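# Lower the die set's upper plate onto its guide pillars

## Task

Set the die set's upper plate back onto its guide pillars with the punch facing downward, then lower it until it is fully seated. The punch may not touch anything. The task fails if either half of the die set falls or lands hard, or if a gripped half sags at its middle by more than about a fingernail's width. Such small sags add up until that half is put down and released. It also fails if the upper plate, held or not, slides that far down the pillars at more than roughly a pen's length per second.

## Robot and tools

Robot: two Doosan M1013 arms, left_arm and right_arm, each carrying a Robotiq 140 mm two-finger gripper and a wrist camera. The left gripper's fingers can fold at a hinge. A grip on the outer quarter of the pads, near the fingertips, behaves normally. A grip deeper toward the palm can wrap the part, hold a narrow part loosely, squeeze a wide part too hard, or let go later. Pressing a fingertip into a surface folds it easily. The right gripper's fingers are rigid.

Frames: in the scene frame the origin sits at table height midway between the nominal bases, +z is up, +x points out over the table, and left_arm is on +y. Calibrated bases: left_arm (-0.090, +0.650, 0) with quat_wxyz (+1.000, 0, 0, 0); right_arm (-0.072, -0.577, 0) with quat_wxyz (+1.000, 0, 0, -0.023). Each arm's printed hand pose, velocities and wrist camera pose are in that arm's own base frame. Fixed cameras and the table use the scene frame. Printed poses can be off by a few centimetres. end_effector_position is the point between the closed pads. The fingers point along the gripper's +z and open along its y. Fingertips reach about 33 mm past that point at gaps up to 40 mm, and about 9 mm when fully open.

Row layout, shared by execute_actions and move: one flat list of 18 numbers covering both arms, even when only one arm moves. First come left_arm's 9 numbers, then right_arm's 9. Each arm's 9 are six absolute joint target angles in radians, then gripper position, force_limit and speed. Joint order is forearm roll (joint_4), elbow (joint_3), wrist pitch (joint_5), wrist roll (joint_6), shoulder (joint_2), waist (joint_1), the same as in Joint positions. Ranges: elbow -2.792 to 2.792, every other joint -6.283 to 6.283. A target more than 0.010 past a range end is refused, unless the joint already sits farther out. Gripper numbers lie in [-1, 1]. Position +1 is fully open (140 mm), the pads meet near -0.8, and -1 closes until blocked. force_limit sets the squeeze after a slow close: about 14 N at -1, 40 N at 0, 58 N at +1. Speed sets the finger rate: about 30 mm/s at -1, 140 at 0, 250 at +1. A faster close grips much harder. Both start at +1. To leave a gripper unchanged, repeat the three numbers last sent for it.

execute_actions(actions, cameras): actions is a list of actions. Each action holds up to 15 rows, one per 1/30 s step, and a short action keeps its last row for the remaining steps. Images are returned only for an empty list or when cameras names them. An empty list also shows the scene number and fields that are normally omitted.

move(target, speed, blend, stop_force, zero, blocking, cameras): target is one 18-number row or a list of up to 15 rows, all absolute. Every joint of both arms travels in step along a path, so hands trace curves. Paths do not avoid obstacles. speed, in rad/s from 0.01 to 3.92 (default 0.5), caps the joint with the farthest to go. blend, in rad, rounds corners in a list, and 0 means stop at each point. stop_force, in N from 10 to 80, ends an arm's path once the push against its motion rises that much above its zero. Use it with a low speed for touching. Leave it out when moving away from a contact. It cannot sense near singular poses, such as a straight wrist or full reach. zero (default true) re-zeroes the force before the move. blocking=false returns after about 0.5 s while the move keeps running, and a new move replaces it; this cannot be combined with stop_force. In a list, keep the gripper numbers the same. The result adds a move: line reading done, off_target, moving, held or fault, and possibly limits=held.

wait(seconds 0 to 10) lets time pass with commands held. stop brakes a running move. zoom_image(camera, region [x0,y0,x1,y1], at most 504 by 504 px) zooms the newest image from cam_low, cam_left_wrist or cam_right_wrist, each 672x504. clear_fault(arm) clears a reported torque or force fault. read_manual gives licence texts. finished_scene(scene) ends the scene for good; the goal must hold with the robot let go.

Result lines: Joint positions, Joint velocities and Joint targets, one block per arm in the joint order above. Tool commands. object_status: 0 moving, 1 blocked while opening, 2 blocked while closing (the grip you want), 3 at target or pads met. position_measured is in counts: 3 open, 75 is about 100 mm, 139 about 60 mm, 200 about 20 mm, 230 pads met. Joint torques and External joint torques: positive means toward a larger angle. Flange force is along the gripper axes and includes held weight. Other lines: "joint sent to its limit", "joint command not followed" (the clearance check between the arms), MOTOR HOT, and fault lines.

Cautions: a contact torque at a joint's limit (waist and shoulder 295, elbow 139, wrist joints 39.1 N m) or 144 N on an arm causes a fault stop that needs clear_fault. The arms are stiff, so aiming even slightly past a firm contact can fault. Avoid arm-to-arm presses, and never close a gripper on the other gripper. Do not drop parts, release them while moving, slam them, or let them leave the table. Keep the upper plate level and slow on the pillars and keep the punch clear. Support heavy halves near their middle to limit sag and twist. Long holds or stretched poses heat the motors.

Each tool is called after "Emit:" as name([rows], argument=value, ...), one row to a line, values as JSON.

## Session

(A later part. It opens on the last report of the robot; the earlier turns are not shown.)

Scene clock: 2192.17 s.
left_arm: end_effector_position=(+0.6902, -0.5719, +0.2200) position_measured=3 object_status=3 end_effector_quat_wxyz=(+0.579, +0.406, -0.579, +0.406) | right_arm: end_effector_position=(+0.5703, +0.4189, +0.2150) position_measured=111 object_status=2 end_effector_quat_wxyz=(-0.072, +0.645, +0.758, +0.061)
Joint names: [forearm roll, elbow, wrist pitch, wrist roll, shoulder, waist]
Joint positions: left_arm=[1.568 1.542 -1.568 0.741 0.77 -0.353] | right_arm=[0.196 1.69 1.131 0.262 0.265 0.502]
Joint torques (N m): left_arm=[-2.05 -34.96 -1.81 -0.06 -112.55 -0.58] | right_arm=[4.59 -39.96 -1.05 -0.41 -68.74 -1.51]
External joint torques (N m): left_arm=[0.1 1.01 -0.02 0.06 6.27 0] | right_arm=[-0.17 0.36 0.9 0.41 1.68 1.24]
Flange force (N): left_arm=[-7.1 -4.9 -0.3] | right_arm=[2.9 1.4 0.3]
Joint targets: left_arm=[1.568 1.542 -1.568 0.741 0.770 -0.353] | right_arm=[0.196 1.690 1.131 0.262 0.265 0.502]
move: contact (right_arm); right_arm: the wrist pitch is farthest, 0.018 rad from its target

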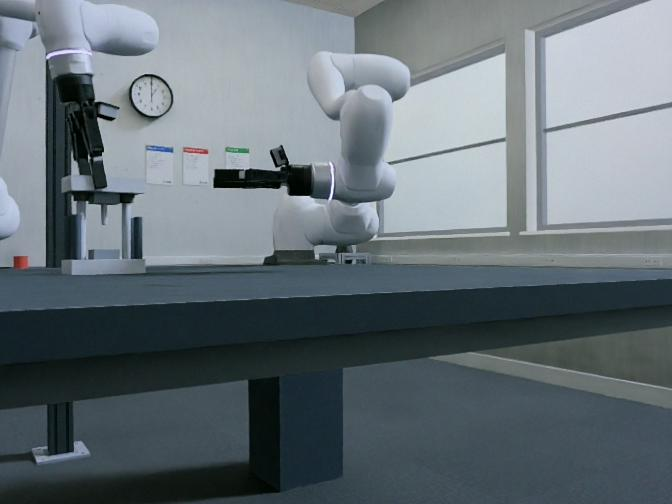

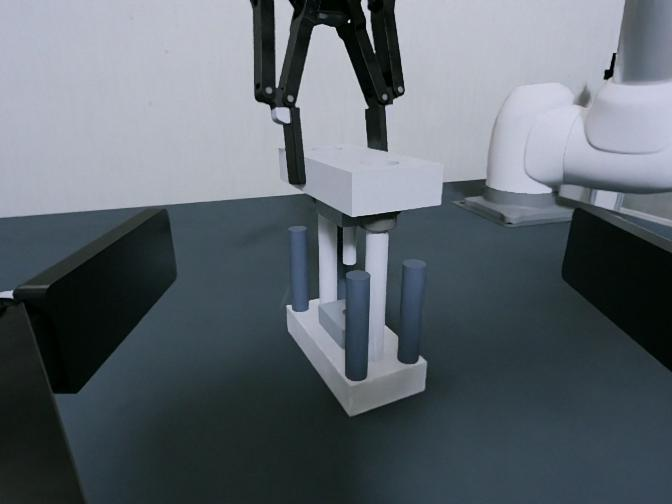

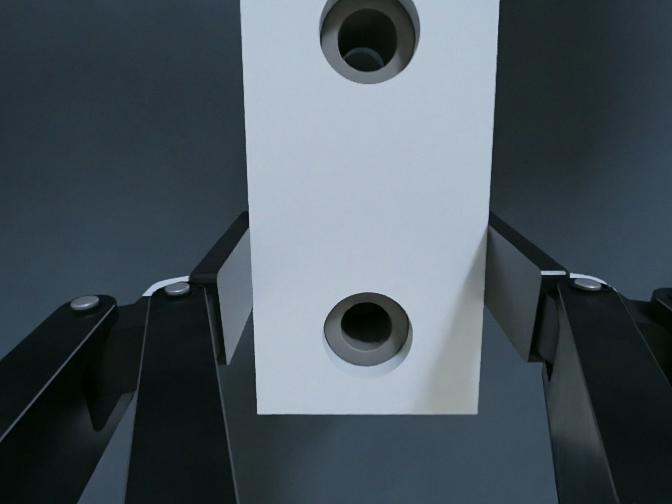

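Emit:
move([
  [1.5682,1.5417,-1.5679,0.7411,0.7703,-0.3530,1,1,-1,0.1954,1.6850,1.1382,0.2620,0.2624,0.50158,-1,1,-1],
  [1.5682,1.5417,-1.5679,0.7411,0.7703,-0.3530,1,1,-1,0.1954,1.6858,1.1380,0.2622,0.2618,0.50178,-1,1,-1],
], speed=0.05, cameras=[])

Emit:
move(target=[1.5682,1.5417,-1.5679,0.7411,0.7703,-0.3530,1,1,-1,0.1974,1.7021,1.1130,0.2622,0.2706,0.50178,-1,1,-1], speed=0.015, stop_force=10, cameras=["cam_right_wrist","cam_left_wrist"])

Emit:
zoom_image(camera="cam_right_wrist", region=[310, 0, 430, 100])

Scene clock: 2218.07 s.
left_arm: end_effector_position=(+0.6902, -0.5719, +0.2200) position_measured=3 object_status=3 end_effector_quat_wxyz=(+0.579, +0.406, -0.579, +0.406) | right_arm: end_effector_position=(+0.5698, +0.4188, +0.2191) position_measured=111 object_status=2 end_effector_quat_wxyz=(-0.072, +0.644, +0.759, +0.061)
Joint names: [forearm roll, elbow, wrist pitch, wrist roll, shoulder, waist]
Joint positions: left_arm=[1.568 1.542 -1.568 0.741 0.77 -0.353] | right_arm=[0.195 1.686 1.138 0.262 0.262 0.502]
Joint torques (N m): left_arm=[-2.02 -34.9 -1.78 -0.05 -112.59 -0.5] | right_arm=[5.31 -48.67 -0.53 -0.38 -80.86 -0.89]
External joint torques (N m): left_arm=[0.02 0.97 -0.05 0.05 6.41 0.54] | right_arm=[-0.88 9.05 0.38 0.38 14.23 1.12]
Flange force (N): left_arm=[-7.2 -5.2 -0.9] | right_arm=[0.1 2.8 18.2]
Joint targets: left_arm=[1.568 1.542 -1.568 0.741 0.770 -0.353] | right_arm=[0.195 1.686 1.138 0.262 0.262 0.502]
move: done
No camera images: "cameras" was empty.

Scene clock: 2219.23 s.
left_arm: end_effector_position=(+0.6902, -0.5719, +0.2200) position_measured=3 object_status=3 end_effector_quat_wxyz=(+0.579, +0.406, -0.579, +0.406) | right_arm: end_effector_position=(+0.5699, +0.4188, +0.2139) position_measured=111 object_status=2 end_effector_quat_wxyz=(-0.072, +0.645, +0.758, +0.061)
Joint names: [forearm roll, elbow, wrist pitch, wrist roll, shoulder, waist]
Joint positions: left_arm=[1.568 1.542 -1.568 0.741 0.77 -0.353] | right_arm=[0.196 1.692 1.129 0.262 0.265 0.502]
Joint torques (N m): left_arm=[-2.07 -34.92 -1.79 -0.04 -112.58 -0.56] | right_arm=[6.36 -40.96 -1.59 -0.38 -68.14 1.92]
External joint torques (N m): left_arm=[0.06 0.91 -0.04 0.04 6.11 0.73] | right_arm=[-1.96 1.68 1.45 0.38 1.82 -1.62]
Flange force (N): left_arm=[-6.9 -5.0 -1.1] | right_arm=[-1.8 0.9 -0.3]
Joint targets: left_arm=[1.568 1.542 -1.568 0.741 0.770 -0.353] | right_arm=[0.196 1.692 1.129 0.262 0.265 0.502]
move: contact (right_arm); right_arm: the wrist pitch is farthest, 0.016 rad from its target
Images, in order (width x height): cam_left_wrist 672x504, cam_right_wrist 672x504.

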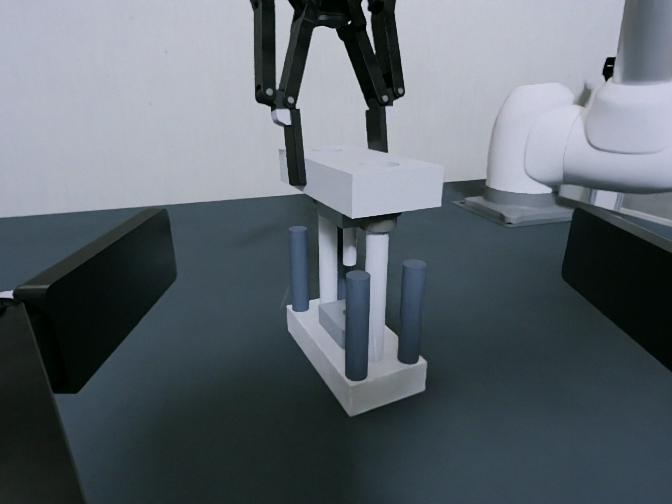

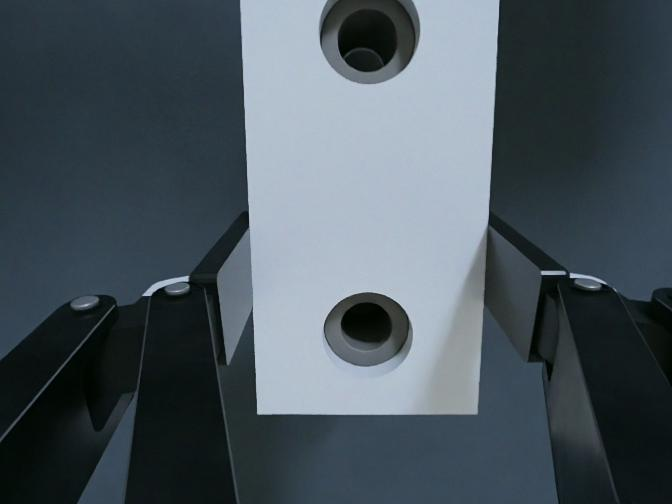

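Scaled by 4.200 from the camera's 672x504 image, which has a finer 960x720 frame.

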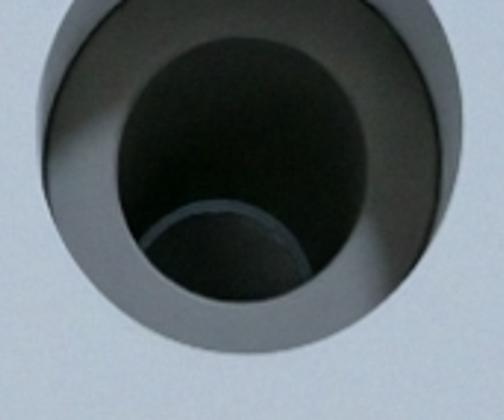

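Emit:
move([
  [1.5682,1.5417,-1.5679,0.7411,0.7703,-0.3530,1,1,-1,0.1954,1.6858,1.1380,0.2622,0.2618,0.50178,-1,1,-1],
  [1.5682,1.5417,-1.5679,0.7411,0.7703,-0.3530,1,1,-1,0.1954,1.6860,1.1380,0.2618,0.2616,0.50136,-1,1,-1],
], speed=0.05, cameras=[])

Emit:
move(target=[1.5682,1.5417,-1.5679,0.7411,0.7703,-0.3530,1,1,-1,0.1974,1.7023,1.1130,0.2618,0.2704,0.50136,-1,1,-1], speed=0.015, stop_force=15, cameras=["cam_right_wrist","cam_left_wrist","cam_low"])

Emit:
zoom_image(camera="cam_right_wrist", region=[310, 0, 430, 100])

Emit:
zoom_image(camera="cam_low", region=[65, 180, 145, 220])

Emit:
zoom_image(camera="cam_right_wrist", region=[310, 280, 430, 380])

Scene clock: 2245.13 s.
left_arm: end_effector_position=(+0.6902, -0.5719, +0.2200) position_measured=3 object_status=3 end_effector_quat_wxyz=(+0.579, +0.406, -0.579, +0.406) | right_arm: end_effector_position=(+0.5699, +0.4186, +0.2191) position_measured=111 object_status=2 end_effector_quat_wxyz=(-0.071, +0.645, +0.759, +0.061)
Joint names: [forearm roll, elbow, wrist pitch, wrist roll, shoulder, waist]
Joint positions: left_arm=[1.568 1.542 -1.568 0.741 0.77 -0.353] | right_arm=[0.195 1.686 1.138 0.262 0.262 0.501]
Joint torques (N m): left_arm=[-2.07 -34.92 -1.79 -0.06 -112.57 -0.49] | right_arm=[5.29 -48.35 -0.6 -0.25 -80.41 -1.6]
External joint torques (N m): left_arm=[0.1 1.02 -0.04 0.06 6.5 0.06] | right_arm=[-0.84 8.58 0.44 0.25 13.31 1.64]
Flange force (N): left_arm=[-7.3 -5.2 -0.4] | right_arm=[0.7 2.2 17.2]
Joint targets: left_arm=[1.568 1.542 -1.568 0.741 0.770 -0.353] | right_arm=[0.195 1.686 1.138 0.262 0.262 0.501]
move: done
No camera images: "cameras" was empty.

Scene clock: 2246.37 s.
left_arm: end_effector_position=(+0.6902, -0.5719, +0.2200) position_measured=3 object_status=3 end_effector_quat_wxyz=(+0.579, +0.406, -0.579, +0.406) | right_arm: end_effector_position=(+0.5700, +0.4186, +0.2137) position_measured=111 object_status=2 end_effector_quat_wxyz=(-0.072, +0.645, +0.758, +0.061)
Joint names: [forearm roll, elbow, wrist pitch, wrist roll, shoulder, waist]
Joint positions: left_arm=[1.568 1.542 -1.568 0.741 0.77 -0.353] | right_arm=[0.196 1.692 1.128 0.262 0.265 0.501]
Joint torques (N m): left_arm=[-2.03 -34.97 -1.81 -0.08 -112.55 -0.63] | right_arm=[4.22 -36.67 -1.98 -0.45 -62.11 -2.11]
External joint torques (N m): left_arm=[0.06 0.99 -0.03 0.08 6.16 0.25] | right_arm=[0.19 -2.82 1.83 0.45 -4.68 1.91]
Flange force (N): left_arm=[-7.0 -4.8 -0.5] | right_arm=[4.3 -1.5 -8.7]
Joint targets: left_arm=[1.568 1.542 -1.568 0.741 0.770 -0.353] | right_arm=[0.196 1.692 1.128 0.262 0.265 0.501]
move: contact (right_arm); right_arm: the wrist pitch is farthest, 0.015 rad from its target

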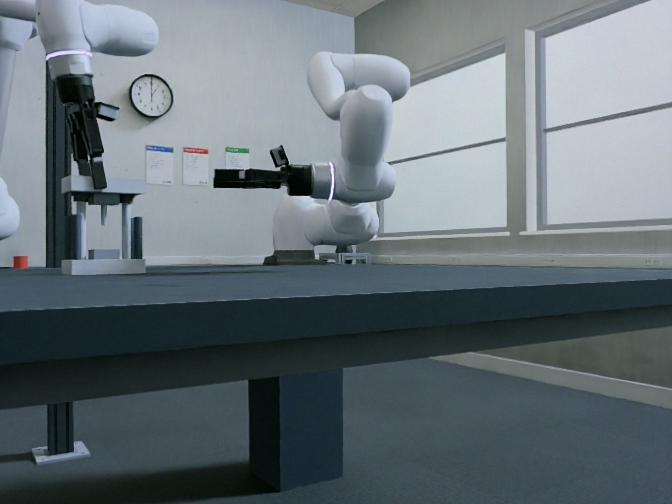

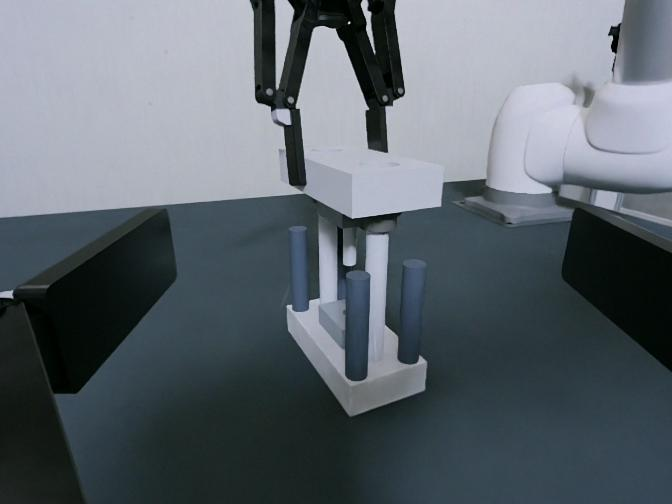

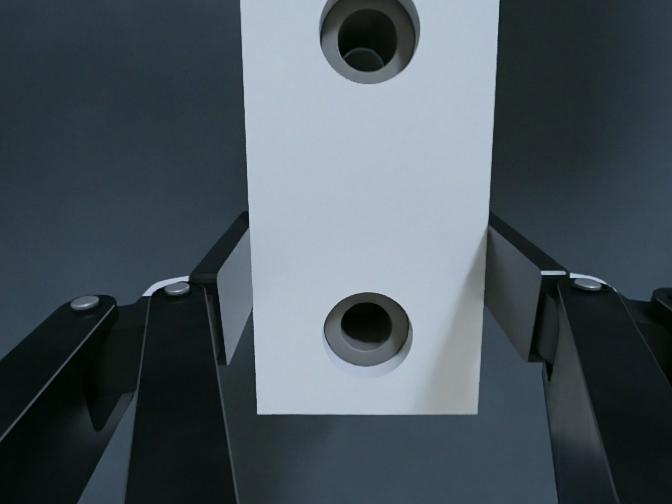

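Scaled by 4.200 from the camera's 672x504 image, which has a finer 960x720 frame.

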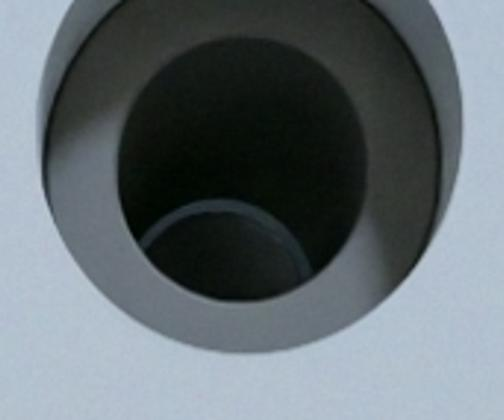

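Scaled by 6.300 from the camera's 672x504 image, which has a finer 960x720 frame.

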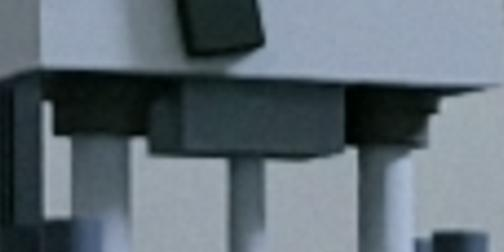

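Scaled by 4.200 from the camera's 672x504 image, which has a finer 960x720 frame.

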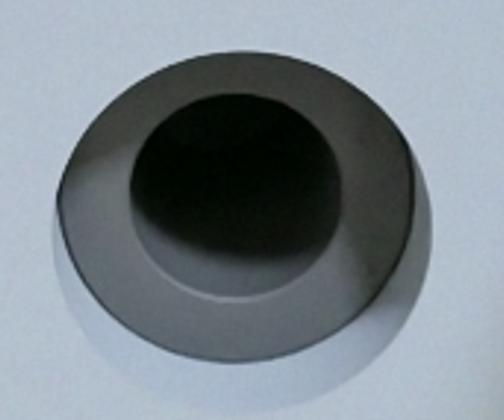

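Emit:
move(target=[1.5682,1.5417,-1.5679,0.7411,0.7703,-0.3530,1,1,-1,0.1962,1.6933,1.1278,0.2620,0.2645,0.50156,-1,1,-1], speed=0.02, cameras=[])

Emit:
move(target=[1.5682,1.5417,-1.5679,0.7411,0.7703,-0.3530,1,1,-1,0.1962,1.6941,1.1276,0.2622,0.2639,0.50176,-1,1,-1], speed=0.02, cameras=[])

Emit:
move(target=[1.5682,1.5417,-1.5679,0.7411,0.7703,-0.3530,1,1,-1,0.1962,1.6937,1.1277,0.2570,0.2642,0.50145,-1,1,-1], speed=0.02, cameras=[])

Emit:
move(target=[1.5682,1.5417,-1.5679,0.7411,0.7703,-0.3530,1,1,-1,0.1962,1.6931,1.1278,0.2672,0.2648,0.50185,-1,1,-1], speed=0.02, cameras=[])

Scene clock: 2269.00 s.
left_arm: end_effector_position=(+0.6902, -0.5719, +0.2200) position_measured=3 object_status=3 end_effector_quat_wxyz=(+0.579, +0.406, -0.579, +0.406) | right_arm: end_effector_position=(+0.5695, +0.4184, +0.2133) position_measured=111 object_status=2 end_effector_quat_wxyz=(-0.071, +0.645, +0.758, +0.061)
Joint names: [forearm roll, elbow, wrist pitch, wrist roll, shoulder, waist]
Joint positions: left_arm=[1.568 1.542 -1.568 0.741 0.77 -0.353] | right_arm=[0.196 1.693 1.128 0.262 0.264 0.502]
Joint torques (N m): left_arm=[-2.06 -34.91 -1.83 -0.07 -112.48 -0.78] | right_arm=[2.1 -26.55 1.88 -0.26 -56.04 -4.28]
External joint torques (N m): left_arm=[0.05 0.9 -0.01 0.07 5.97 0.94] | right_arm=[2.3 -12.87 -2.03 0.26 -10.46 4.34]
Flange force (N): left_arm=[-6.8 -4.8 -1.3] | right_arm=[13.1 5.6 -15.0]
Joint targets: left_arm=[1.568 1.542 -1.568 0.741 0.770 -0.353] | right_arm=[0.196 1.693 1.128 0.262 0.264 0.502]
move: done
No camera images: "cameras" was empty.

Scene clock: 2269.70 s.
left_arm: end_effector_position=(+0.6902, -0.5719, +0.2200) position_measured=3 object_status=3 end_effector_quat_wxyz=(+0.579, +0.406, -0.579, +0.406) | right_arm: end_effector_position=(+0.5691, +0.4183, +0.2133) position_measured=111 object_status=2 end_effector_quat_wxyz=(-0.071, +0.645, +0.758, +0.061)
Joint names: [forearm roll, elbow, wrist pitch, wrist roll, shoulder, waist]
Joint positions: left_arm=[1.568 1.542 -1.568 0.741 0.77 -0.353] | right_arm=[0.196 1.694 1.128 0.262 0.264 0.502]
Joint torques (N m): left_arm=[-2.04 -34.91 -1.78 -0.06 -112.54 -0.68] | right_arm=[3.05 -21.91 5.44 -0.02 -57.68 -1.77]
External joint torques (N m): left_arm=[0.05 0.84 -0.06 0.06 5.89 0.5] | right_arm=[1.38 -17.66 -5.59 0.02 -9.43 1.87]
Flange force (N): left_arm=[-6.7 -4.9 -0.9] | right_arm=[13.6 15.3 -13.6]
Joint targets: left_arm=[1.568 1.542 -1.568 0.741 0.770 -0.353] | right_arm=[0.196 1.694 1.128 0.262 0.264 0.502]
move: done
No camera images: "cameras" was empty.

Scene clock: 2270.40 s.
left_arm: end_effector_position=(+0.6902, -0.5719, +0.2200) position_measured=3 object_status=3 end_effector_quat_wxyz=(+0.579, +0.406, -0.579, +0.406) | right_arm: end_effector_position=(+0.5693, +0.4183, +0.2133) position_measured=111 object_status=2 end_effector_quat_wxyz=(-0.071, +0.644, +0.760, +0.061)
Joint names: [forearm roll, elbow, wrist pitch, wrist roll, shoulder, waist]
Joint positions: left_arm=[1.568 1.542 -1.568 0.741 0.77 -0.353] | right_arm=[0.196 1.694 1.128 0.257 0.264 0.501]
Joint torques (N m): left_arm=[-2.06 -34.93 -1.83 -0.06 -112.65 -0.59] | right_arm=[1.69 -25.4 3.17 -0.28 -58.04 -5.14]
External joint torques (N m): left_arm=[0.09 0.79 -0.02 0.06 5.77 -0.07] | right_arm=[2.72 -14.02 -3.32 0.28 -8.52 5.22]
Flange force (N): left_arm=[-6.5 -4.9 -0.2] | right_arm=[15.9 9.4 -12.3]
Joint targets: left_arm=[1.568 1.542 -1.568 0.741 0.770 -0.353] | right_arm=[0.196 1.694 1.128 0.257 0.264 0.501]
move: done
No camera images: "cameras" was empty.

Scene clock: 2271.13 s.
left_arm: end_effector_position=(+0.6902, -0.5719, +0.2200) position_measured=3 object_status=3 end_effector_quat_wxyz=(+0.579, +0.406, -0.579, +0.406) | right_arm: end_effector_position=(+0.5695, +0.4186, +0.2132) position_measured=111 object_status=2 end_effector_quat_wxyz=(-0.072, +0.647, +0.756, +0.061)
Joint names: [forearm roll, elbow, wrist pitch, wrist roll, shoulder, waist]
Joint positions: left_arm=[1.568 1.542 -1.568 0.741 0.77 -0.353] | right_arm=[0.196 1.693 1.128 0.267 0.265 0.502]
Joint torques (N m): left_arm=[-2.06 -34.98 -1.77 -0.07 -112.66 -0.63] | right_arm=[3.63 -24.01 3.45 0.25 -56.27 -1.69]
External joint torques (N m): left_arm=[0.08 0.99 -0.06 0.07 6.26 0.41] | right_arm=[0.78 -15.41 -3.6 -0.25 -10.56 1.84]
Flange force (N): left_arm=[-7.1 -4.9 -0.8] | right_arm=[11.1 10.7 -15.7]
Joint targets: left_arm=[1.568 1.542 -1.568 0.741 0.770 -0.353] | right_arm=[0.196 1.693 1.128 0.267 0.265 0.502]
move: done
No camera images: "cameras" was empty.

Emit:
move(target=[1.5682,1.5417,-1.5679,0.7411,0.7703,-0.3530,1,1,-1,0.1962,1.6923,1.1280,0.2622,0.2654,0.50178,-1,1,-1], speed=0.02, cameras=[])

Emit:
move(target=[1.5682,1.5417,-1.5679,0.7411,0.7703,-0.3530,1,1,-1,0.1962,1.6927,1.1279,0.2623,0.2651,0.50188,-1,1,-1], speed=0.02, cameras=[])

Emit:
move(target=[1.5682,1.5417,-1.5679,0.7411,0.7703,-0.3530,1,1,-1,0.1962,1.6919,1.1281,0.2625,0.2658,0.50188,-1,1,-1], speed=0.02, cameras=["cam_right_wrist"])

Emit:
zoom_image(camera="cam_right_wrist", region=[310, 0, 430, 100])

Scene clock: 2298.83 s.
left_arm: end_effector_position=(+0.6902, -0.5719, +0.2200) position_measured=3 object_status=3 end_effector_quat_wxyz=(+0.579, +0.406, -0.579, +0.406) | right_arm: end_effector_position=(+0.5698, +0.4188, +0.2132) position_measured=111 object_status=2 end_effector_quat_wxyz=(-0.072, +0.645, +0.758, +0.061)
Joint names: [forearm roll, elbow, wrist pitch, wrist roll, shoulder, waist]
Joint positions: left_arm=[1.568 1.542 -1.568 0.741 0.77 -0.353] | right_arm=[0.196 1.692 1.128 0.262 0.265 0.502]
Joint torques (N m): left_arm=[-2.07 -34.88 -1.82 -0.02 -112.69 -0.5] | right_arm=[2.13 -30.9 -1.3 -0.65 -56.02 -5]
External joint torques (N m): left_arm=[0.07 0.89 -0.02 0.02 6.28 0.48] | right_arm=[2.27 -8.52 1.15 0.65 -10.73 4.92]
Flange force (N): left_arm=[-7.0 -5.3 -0.8] | right_arm=[11.0 -1.5 -16.3]
Joint targets: left_arm=[1.568 1.542 -1.568 0.741 0.770 -0.353] | right_arm=[0.196 1.692 1.128 0.262 0.265 0.502]
move: done
No camera images: "cameras" was empty.

Scene clock: 2299.33 s.
left_arm: end_effector_position=(+0.6902, -0.5719, +0.2200) position_measured=3 object_status=3 end_effector_quat_wxyz=(+0.579, +0.406, -0.579, +0.406) | right_arm: end_effector_position=(+0.5697, +0.4188, +0.2132) position_measured=111 object_status=2 end_effector_quat_wxyz=(-0.072, +0.645, +0.758, +0.061)
Joint names: [forearm roll, elbow, wrist pitch, wrist roll, shoulder, waist]
Joint positions: left_arm=[1.568 1.542 -1.568 0.741 0.77 -0.353] | right_arm=[0.196 1.693 1.128 0.262 0.265 0.502]
Joint torques (N m): left_arm=[-2.05 -35.07 -1.81 -0.07 -112.79 -0.52] | right_arm=[2.17 -29.52 0.36 -0.46 -58.03 -3.92]
External joint torques (N m): left_arm=[0.08 0.96 -0.04 0.07 5.97 0.07] | right_arm=[2.25 -10.04 -0.51 0.46 -9.09 3.85]
Flange force (N): left_arm=[-6.8 -4.7 -0.4] | right_arm=[11.0 3.3 -14.0]
Joint targets: left_arm=[1.568 1.542 -1.568 0.741 0.770 -0.353] | right_arm=[0.196 1.693 1.128 0.262 0.265 0.502]
move: done
No camera images: "cameras" was empty.

Scene clock: 2300.03 s.
left_arm: end_effector_position=(+0.6902, -0.5719, +0.2200) position_measured=3 object_status=3 end_effector_quat_wxyz=(+0.579, +0.406, -0.579, +0.406) | right_arm: end_effector_position=(+0.5700, +0.4190, +0.2131) position_measured=111 object_status=2 end_effector_quat_wxyz=(-0.072, +0.645, +0.758, +0.061)
Joint names: [forearm roll, elbow, wrist pitch, wrist roll, shoulder, waist]
Joint positions: left_arm=[1.568 1.542 -1.568 0.741 0.77 -0.353] | right_arm=[0.196 1.692 1.128 0.262 0.266 0.502]
Joint torques (N m): left_arm=[-2.07 -34.95 -1.78 -0.04 -112.39 -0.44] | right_arm=[1.76 -34.06 -3.44 -0.78 -54.95 -6.25]
External joint torques (N m): left_arm=[0.07 0.95 -0.06 0.04 5.94 0.43] | right_arm=[2.63 -5.25 3.28 0.78 -11.29 5.83]
Flange force (N): left_arm=[-6.7 -4.7 -0.8] | right_arm=[9.5 -7.6 -16.8]
Joint targets: left_arm=[1.568 1.542 -1.568 0.741 0.770 -0.353] | right_arm=[0.196 1.692 1.128 0.262 0.266 0.502]
move: done
Images, in order (width x height): cam_right_wrist 672x504.

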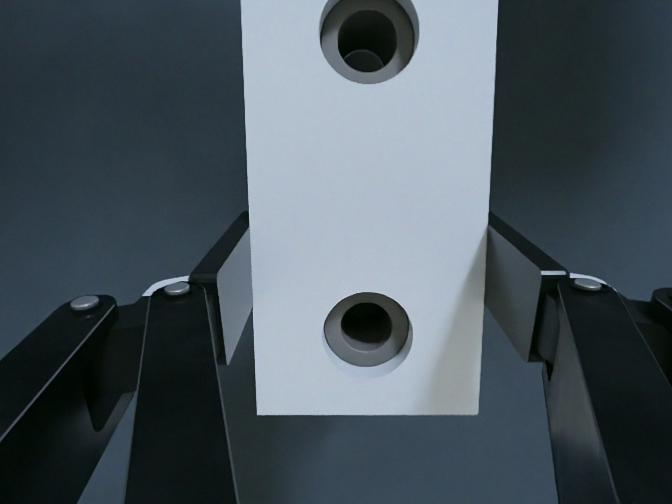

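Scaled by 4.200 from the camera's 672x504 image, which has a finer 960x720 frame.

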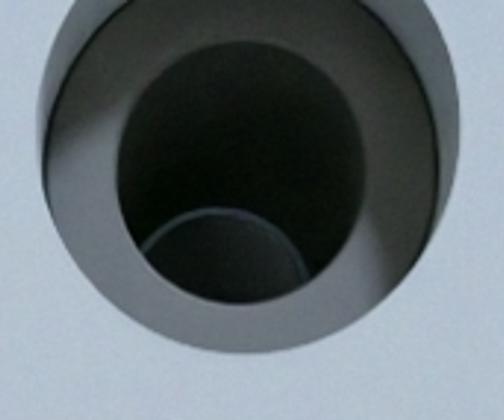

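Emit:
wait(seconds=0.1, cameras=["all"])

Emit:
zoom_image(camera="cam_low", region=[65, 180, 105, 220])

Emit:
zoom_image(camera="cam_low", region=[105, 180, 145, 220])

Emit:
zoom_image(camera="cam_left_wrist", region=[300, 180, 400, 260])

Scene clock: 2312.50 s.
left_arm: end_effector_position=(+0.6902, -0.5719, +0.2200) position_measured=3 object_status=3 end_effector_quat_wxyz=(+0.579, +0.406, -0.579, +0.406) | right_arm: end_effector_position=(+0.5700, +0.4190, +0.2131) position_measured=111 object_status=2 end_effector_quat_wxyz=(-0.072, +0.645, +0.758, +0.061)
Joint names: [forearm roll, elbow, wrist pitch, wrist roll, shoulder, waist]
Joint positions: left_arm=[1.568 1.542 -1.568 0.741 0.77 -0.353] | right_arm=[0.196 1.692 1.128 0.263 0.266 0.502]
Joint torques (N m): left_arm=[-2.07 -34.96 -1.8 -0.07 -112.6 -0.7] | right_arm=[1.74 -34.08 -3.68 -0.58 -55.33 -6.51]
External joint torques (N m): left_arm=[0.11 1.01 -0.04 0.07 6.31 0.3] | right_arm=[2.66 -5.26 3.53 0.58 -10.87 6.35]
Flange force (N): left_arm=[-7.2 -5.0 -0.7] | right_arm=[10.2 -7.1 -16.8]
Joint targets: left_arm=[1.568 1.542 -1.568 0.741 0.770 -0.353] | right_arm=[0.196 1.692 1.128 0.262 0.266 0.502]
Tool commands: left_gripper/position=+1.0 left_gripper/force_limit=+1.0 left_gripper/speed=-1.0 right_gripper/position=-1.0 right_gripper/force_limit=+1.0 right_gripper/speed=-1.0
wait: 0.10 s; at rest from the start

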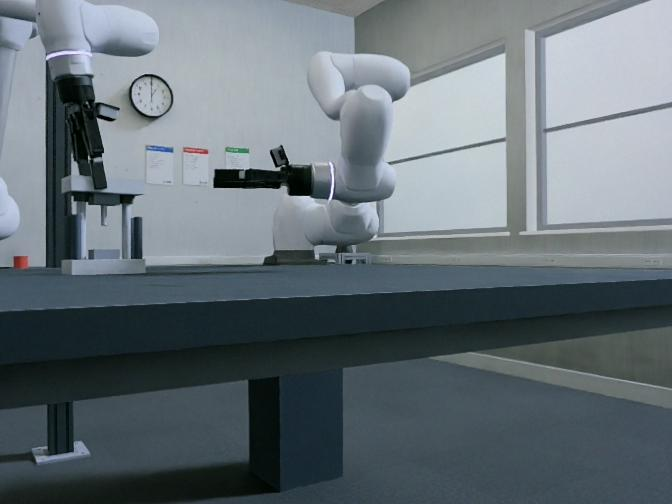

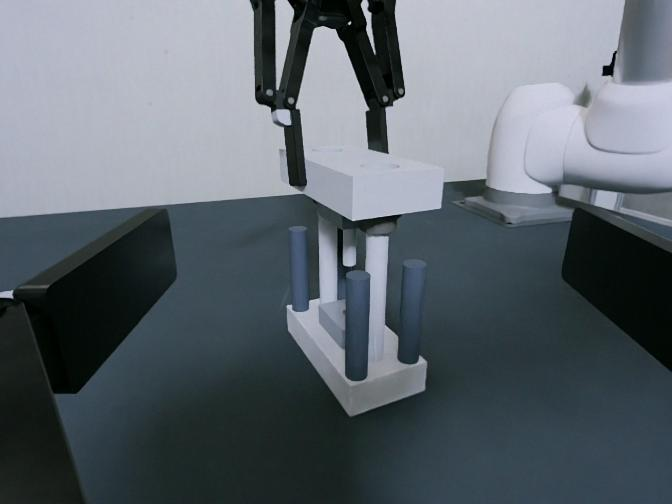

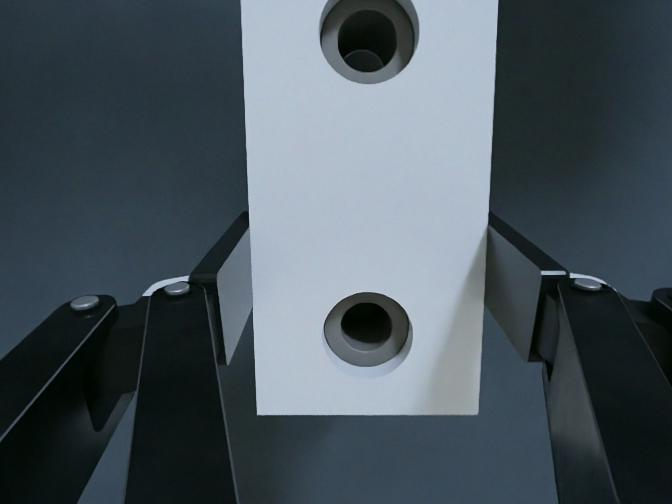

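Scaled by 12.600 from the camera's 672x504 image, which has a finer 960x720 frame.

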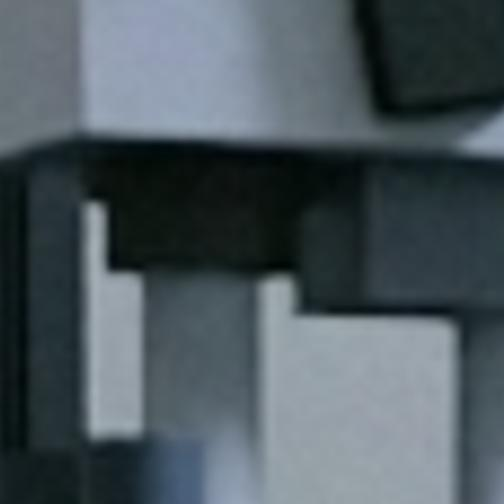

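Scaled by 12.600 from the camera's 672x504 image, which has a finer 960x720 frame.

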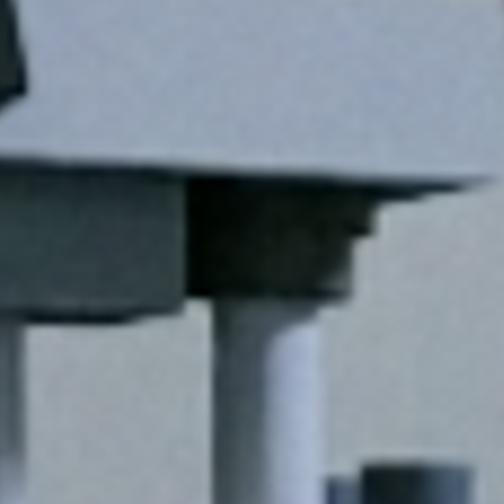

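Scaled by 5.040 from the camera's 672x504 image, which has a finer 960x720 frame.

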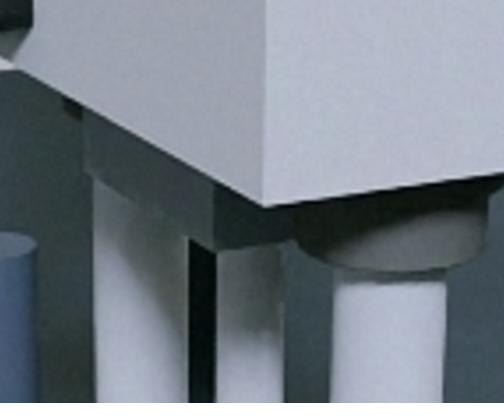

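Emit:
move(target=[1.5682,1.5417,-1.5679,0.7411,0.7703,-0.3530,1,1,-1,0.1962,1.6917,1.1281,0.2629,0.2660,0.5023,-1,1,-1], speed=0.02, cameras=[])

Emit:
move(target=[1.5682,1.5417,-1.5679,0.7411,0.7703,-0.3530,1,1,-1,0.1962,1.69105,1.1283,0.2587,0.2665,0.5021,-1,1,-1], speed=0.02, cameras=["cam_right_wrist"])

Emit:
zoom_image(camera="cam_right_wrist", region=[310, 0, 430, 100])

Emit:
move(target=[1.5682,1.5417,-1.5679,0.7411,0.7703,-0.3530,1,1,-1,0.1962,1.69235,1.1279,0.2671,0.2655,0.5025,-1,1,-1], speed=0.02, cameras=["cam_right_wrist"])

Emit:
zoom_image(camera="cam_right_wrist", region=[310, 0, 430, 100])

Scene clock: 2342.30 s.
left_arm: end_effector_position=(+0.6902, -0.5719, +0.2200) position_measured=3 object_status=3 end_effector_quat_wxyz=(+0.579, +0.406, -0.579, +0.406) | right_arm: end_effector_position=(+0.5699, +0.4192, +0.2131) position_measured=111 object_status=2 end_effector_quat_wxyz=(-0.072, +0.645, +0.758, +0.061)
Joint names: [forearm roll, elbow, wrist pitch, wrist roll, shoulder, waist]
Joint positions: left_arm=[1.568 1.542 -1.568 0.741 0.77 -0.353] | right_arm=[0.196 1.692 1.128 0.263 0.266 0.502]
Joint torques (N m): left_arm=[-2.09 -35.11 -1.79 -0.06 -112.45 -0.6] | right_arm=[2.55 -35.56 -3.3 -0.64 -57.63 -4.39]
External joint torques (N m): left_arm=[0.08 1.13 -0.04 0.06 6.02 0.85] | right_arm=[1.87 -3.97 3.16 0.64 -9.49 4.38]
Flange force (N): left_arm=[-6.8 -4.4 -1.3] | right_arm=[7.0 -6.8 -14.6]
Joint targets: left_arm=[1.568 1.542 -1.568 0.741 0.770 -0.353] | right_arm=[0.196 1.692 1.128 0.263 0.266 0.502]
move: done
No camera images: "cameras" was empty.

Scene clock: 2343.00 s.
left_arm: end_effector_position=(+0.6902, -0.5719, +0.2200) position_measured=3 object_status=3 end_effector_quat_wxyz=(+0.579, +0.406, -0.579, +0.406) | right_arm: end_effector_position=(+0.5703, +0.4193, +0.2131) position_measured=111 object_status=2 end_effector_quat_wxyz=(-0.071, +0.644, +0.759, +0.061)
Joint names: [forearm roll, elbow, wrist pitch, wrist roll, shoulder, waist]
Joint positions: left_arm=[1.568 1.542 -1.568 0.741 0.77 -0.353] | right_arm=[0.196 1.691 1.128 0.259 0.267 0.502]
Joint torques (N m): left_arm=[-2.08 -35.03 -1.79 -0.08 -112.59 -0.6] | right_arm=[2.17 -39.21 -5.19 -0.97 -60.26 -5.21]
External joint torques (N m): left_arm=[0.11 1.19 -0.03 0.08 6.68 0.23] | right_arm=[2.25 -0.41 5.04 0.97 -7.19 4.99]
Flange force (N): left_arm=[-7.6 -5.0 -0.6] | right_arm=[6.4 -9.5 -12.5]
Joint targets: left_arm=[1.568 1.542 -1.568 0.741 0.770 -0.353] | right_arm=[0.196 1.691 1.128 0.259 0.266 0.502]
move: done
Images, in order (width x height): cam_right_wrist 672x504.

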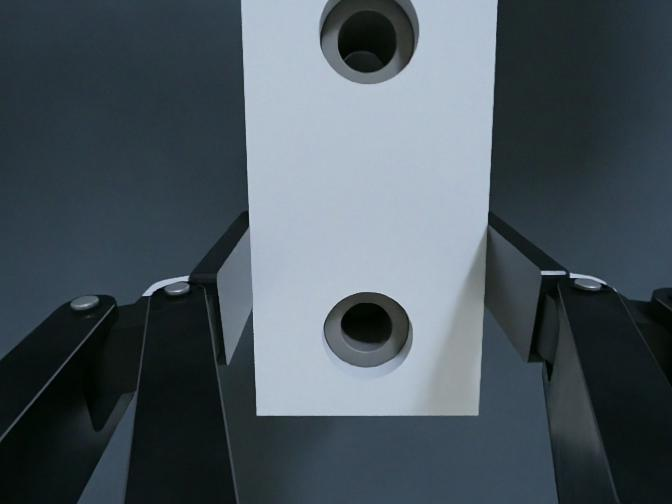

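Scaled by 4.200 from the camera's 672x504 image, which has a finer 960x720 frame.

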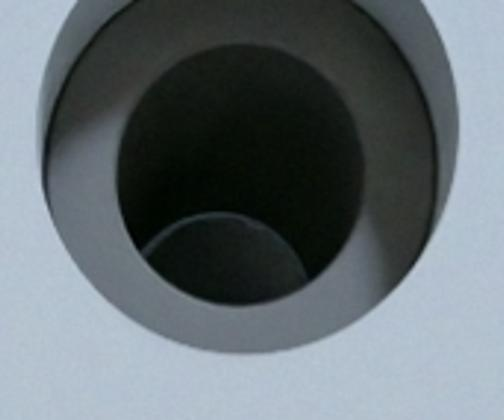

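Scene clock: 2343.70 s.
left_arm: end_effector_position=(+0.6902, -0.5719, +0.2200) position_measured=3 object_status=3 end_effector_quat_wxyz=(+0.579, +0.406, -0.579, +0.406) | right_arm: end_effector_position=(+0.5696, +0.4192, +0.2131) position_measured=111 object_status=2 end_effector_quat_wxyz=(-0.072, +0.647, +0.757, +0.061)
Joint names: [forearm roll, elbow, wrist pitch, wrist roll, shoulder, waist]
Joint positions: left_arm=[1.568 1.542 -1.568 0.741 0.77 -0.353] | right_arm=[0.196 1.692 1.128 0.267 0.266 0.502]
Joint torques (N m): left_arm=[-2.06 -34.95 -1.76 -0.07 -112.6 -0.52] | right_arm=[4.62 -32.4 2.32 0.15 -65.07 -0.35]
External joint torques (N m): left_arm=[0.07 0.96 -0.08 0.07 6.18 0.39] | right_arm=[-0.19 -7.18 -2.47 -0.15 -2.29 0.49]
Flange force (N): left_arm=[-7.0 -4.9 -0.8] | right_arm=[5.7 8.5 -4.3]
Joint targets: left_arm=[1.568 1.542 -1.568 0.741 0.770 -0.353] | right_arm=[0.196 1.692 1.128 0.267 0.266 0.502]
move: done
Images, in order (width x height): cam_right_wrist 672x504.

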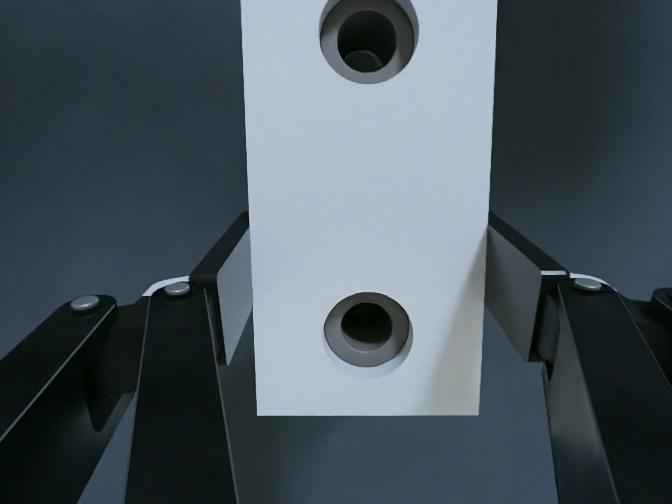

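Scaled by 4.200 from the camera's 672x504 image, which has a finer 960x720 frame.

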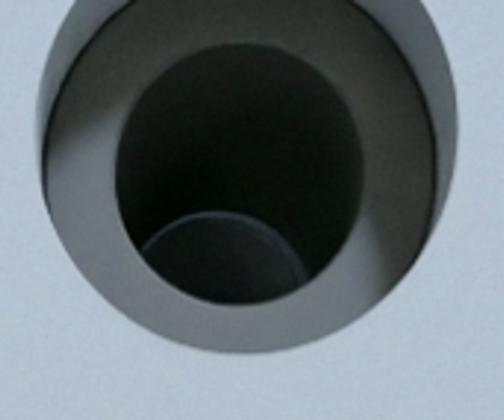

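Emit:
move(target=[1.5682,1.5417,-1.5679,0.7411,0.7703,-0.3530,1,1,-1,0.1963,1.6929,1.1270,0.2671,0.2658,0.5025,-1,1,-1], speed=0.02, cameras=[])

Emit:
move(target=[1.5682,1.5417,-1.5679,0.7411,0.7703,-0.3530,1,1,-1,0.1963,1.69355,1.1268,0.2713,0.2653,0.5027,-1,1,-1], speed=0.02, cameras=["all"])

Emit:
zoom_image(camera="cam_low", region=[65, 180, 105, 220])

Emit:
zoom_image(camera="cam_low", region=[105, 180, 145, 220])

Emit:
zoom_image(camera="cam_left_wrist", region=[295, 180, 345, 230])

Emit:
zoom_image(camera="cam_right_wrist", region=[310, 0, 430, 100])

Scene clock: 2360.40 s.
left_arm: end_effector_position=(+0.6902, -0.5719, +0.2200) position_measured=3 object_status=3 end_effector_quat_wxyz=(+0.579, +0.406, -0.579, +0.406) | right_arm: end_effector_position=(+0.5696, +0.4193, +0.2127) position_measured=111 object_status=2 end_effector_quat_wxyz=(-0.072, +0.647, +0.757, +0.061)
Joint names: [forearm roll, elbow, wrist pitch, wrist roll, shoulder, waist]
Joint positions: left_arm=[1.568 1.542 -1.568 0.741 0.77 -0.353] | right_arm=[0.196 1.693 1.127 0.267 0.266 0.503]
Joint torques (N m): left_arm=[-2.01 -35.04 -1.8 -0.06 -112.55 -0.69] | right_arm=[2.91 -24.55 2.17 -0.09 -54.23 -2.25]
External joint torques (N m): left_arm=[0.01 0.96 -0.04 0.06 5.87 0.72] | right_arm=[1.51 -14.83 -2.31 0.09 -12.54 2.57]
Flange force (N): left_arm=[-6.7 -4.6 -1.1] | right_arm=[11.4 7.1 -18.4]
Joint targets: left_arm=[1.568 1.542 -1.568 0.741 0.770 -0.353] | right_arm=[0.196 1.693 1.127 0.267 0.266 0.502]
move: done
No camera images: "cameras" was empty.

Scene clock: 2361.10 s.
left_arm: end_effector_position=(+0.6902, -0.5719, +0.2200) position_measured=3 object_status=3 end_effector_quat_wxyz=(+0.579, +0.406, -0.579, +0.406) | right_arm: end_effector_position=(+0.5693, +0.4192, +0.2126) position_measured=111 object_status=2 end_effector_quat_wxyz=(-0.072, +0.649, +0.755, +0.060)
Joint names: [forearm roll, elbow, wrist pitch, wrist roll, shoulder, waist]
Joint positions: left_arm=[1.568 1.542 -1.568 0.741 0.77 -0.353] | right_arm=[0.196 1.694 1.127 0.271 0.265 0.503]
Joint torques (N m): left_arm=[-2.08 -35.03 -1.76 -0.07 -112.68 -0.64] | right_arm=[3.7 -20.14 5.27 0.12 -54.85 -0.33]
External joint torques (N m): left_arm=[0.08 0.78 -0.09 0.07 5.45 0.26] | right_arm=[0.7 -19.15 -5.42 -0.11 -11.61 0.25]
Flange force (N): left_arm=[-6.2 -4.5 -0.6] | right_arm=[11.9 15.9 -17.4]
Joint targets: left_arm=[1.568 1.542 -1.568 0.741 0.770 -0.353] | right_arm=[0.196 1.694 1.127 0.271 0.265 0.503]
move: done

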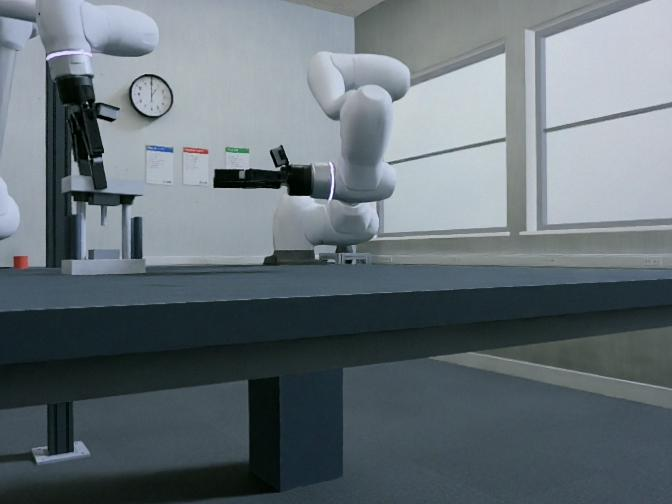

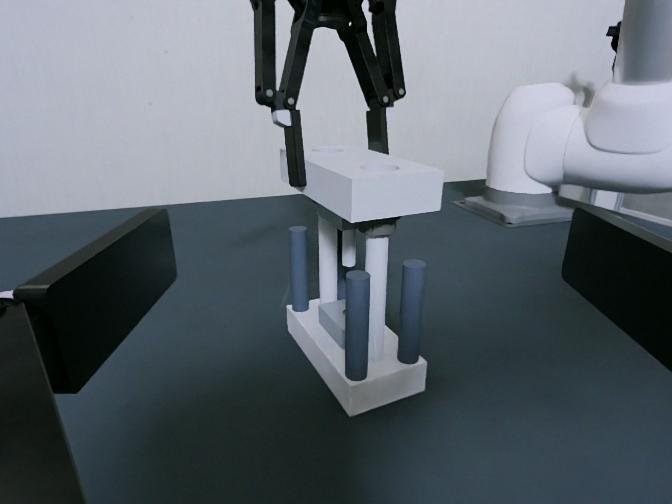

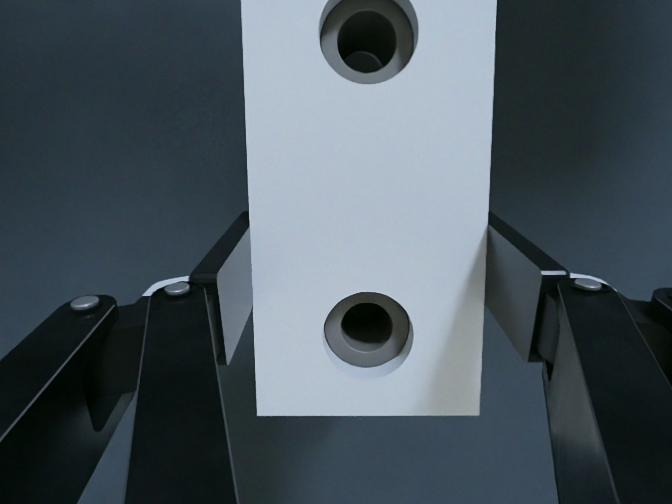

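Scaled by 12.600 from the camera's 672x504 image, which has a finer 960x720 frame.

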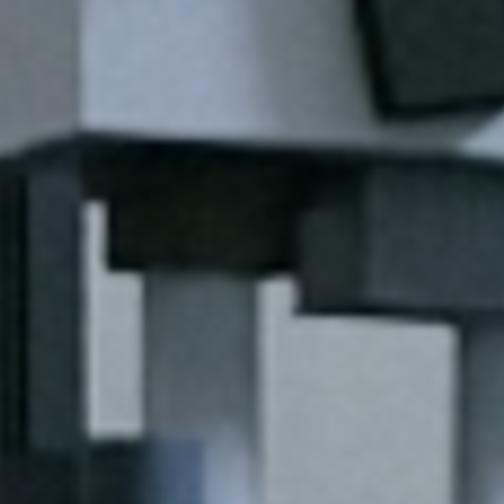

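Scaled by 12.600 from the camera's 672x504 image, which has a finer 960x720 frame.

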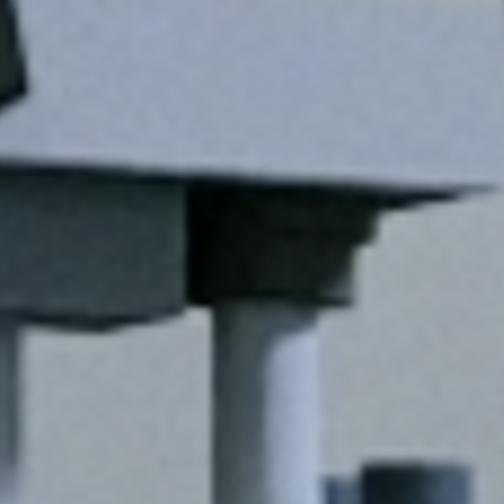

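Scaled by 10.080 from the camera's 672x504 image, which has a finer 960x720 frame.

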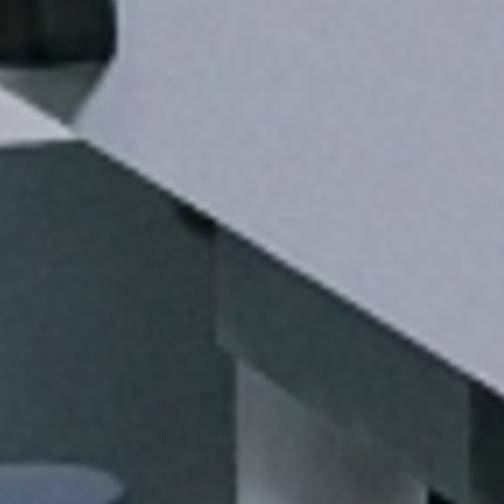

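Scaled by 4.200 from the camera's 672x504 image, which has a finer 960x720 frame.

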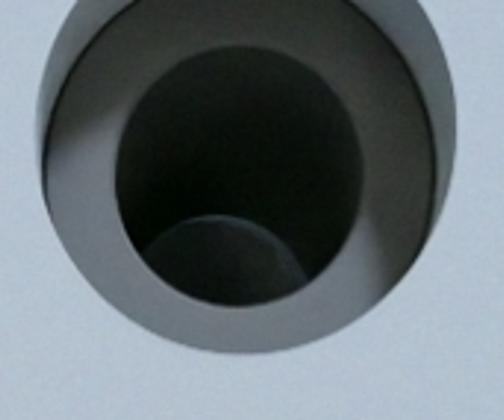

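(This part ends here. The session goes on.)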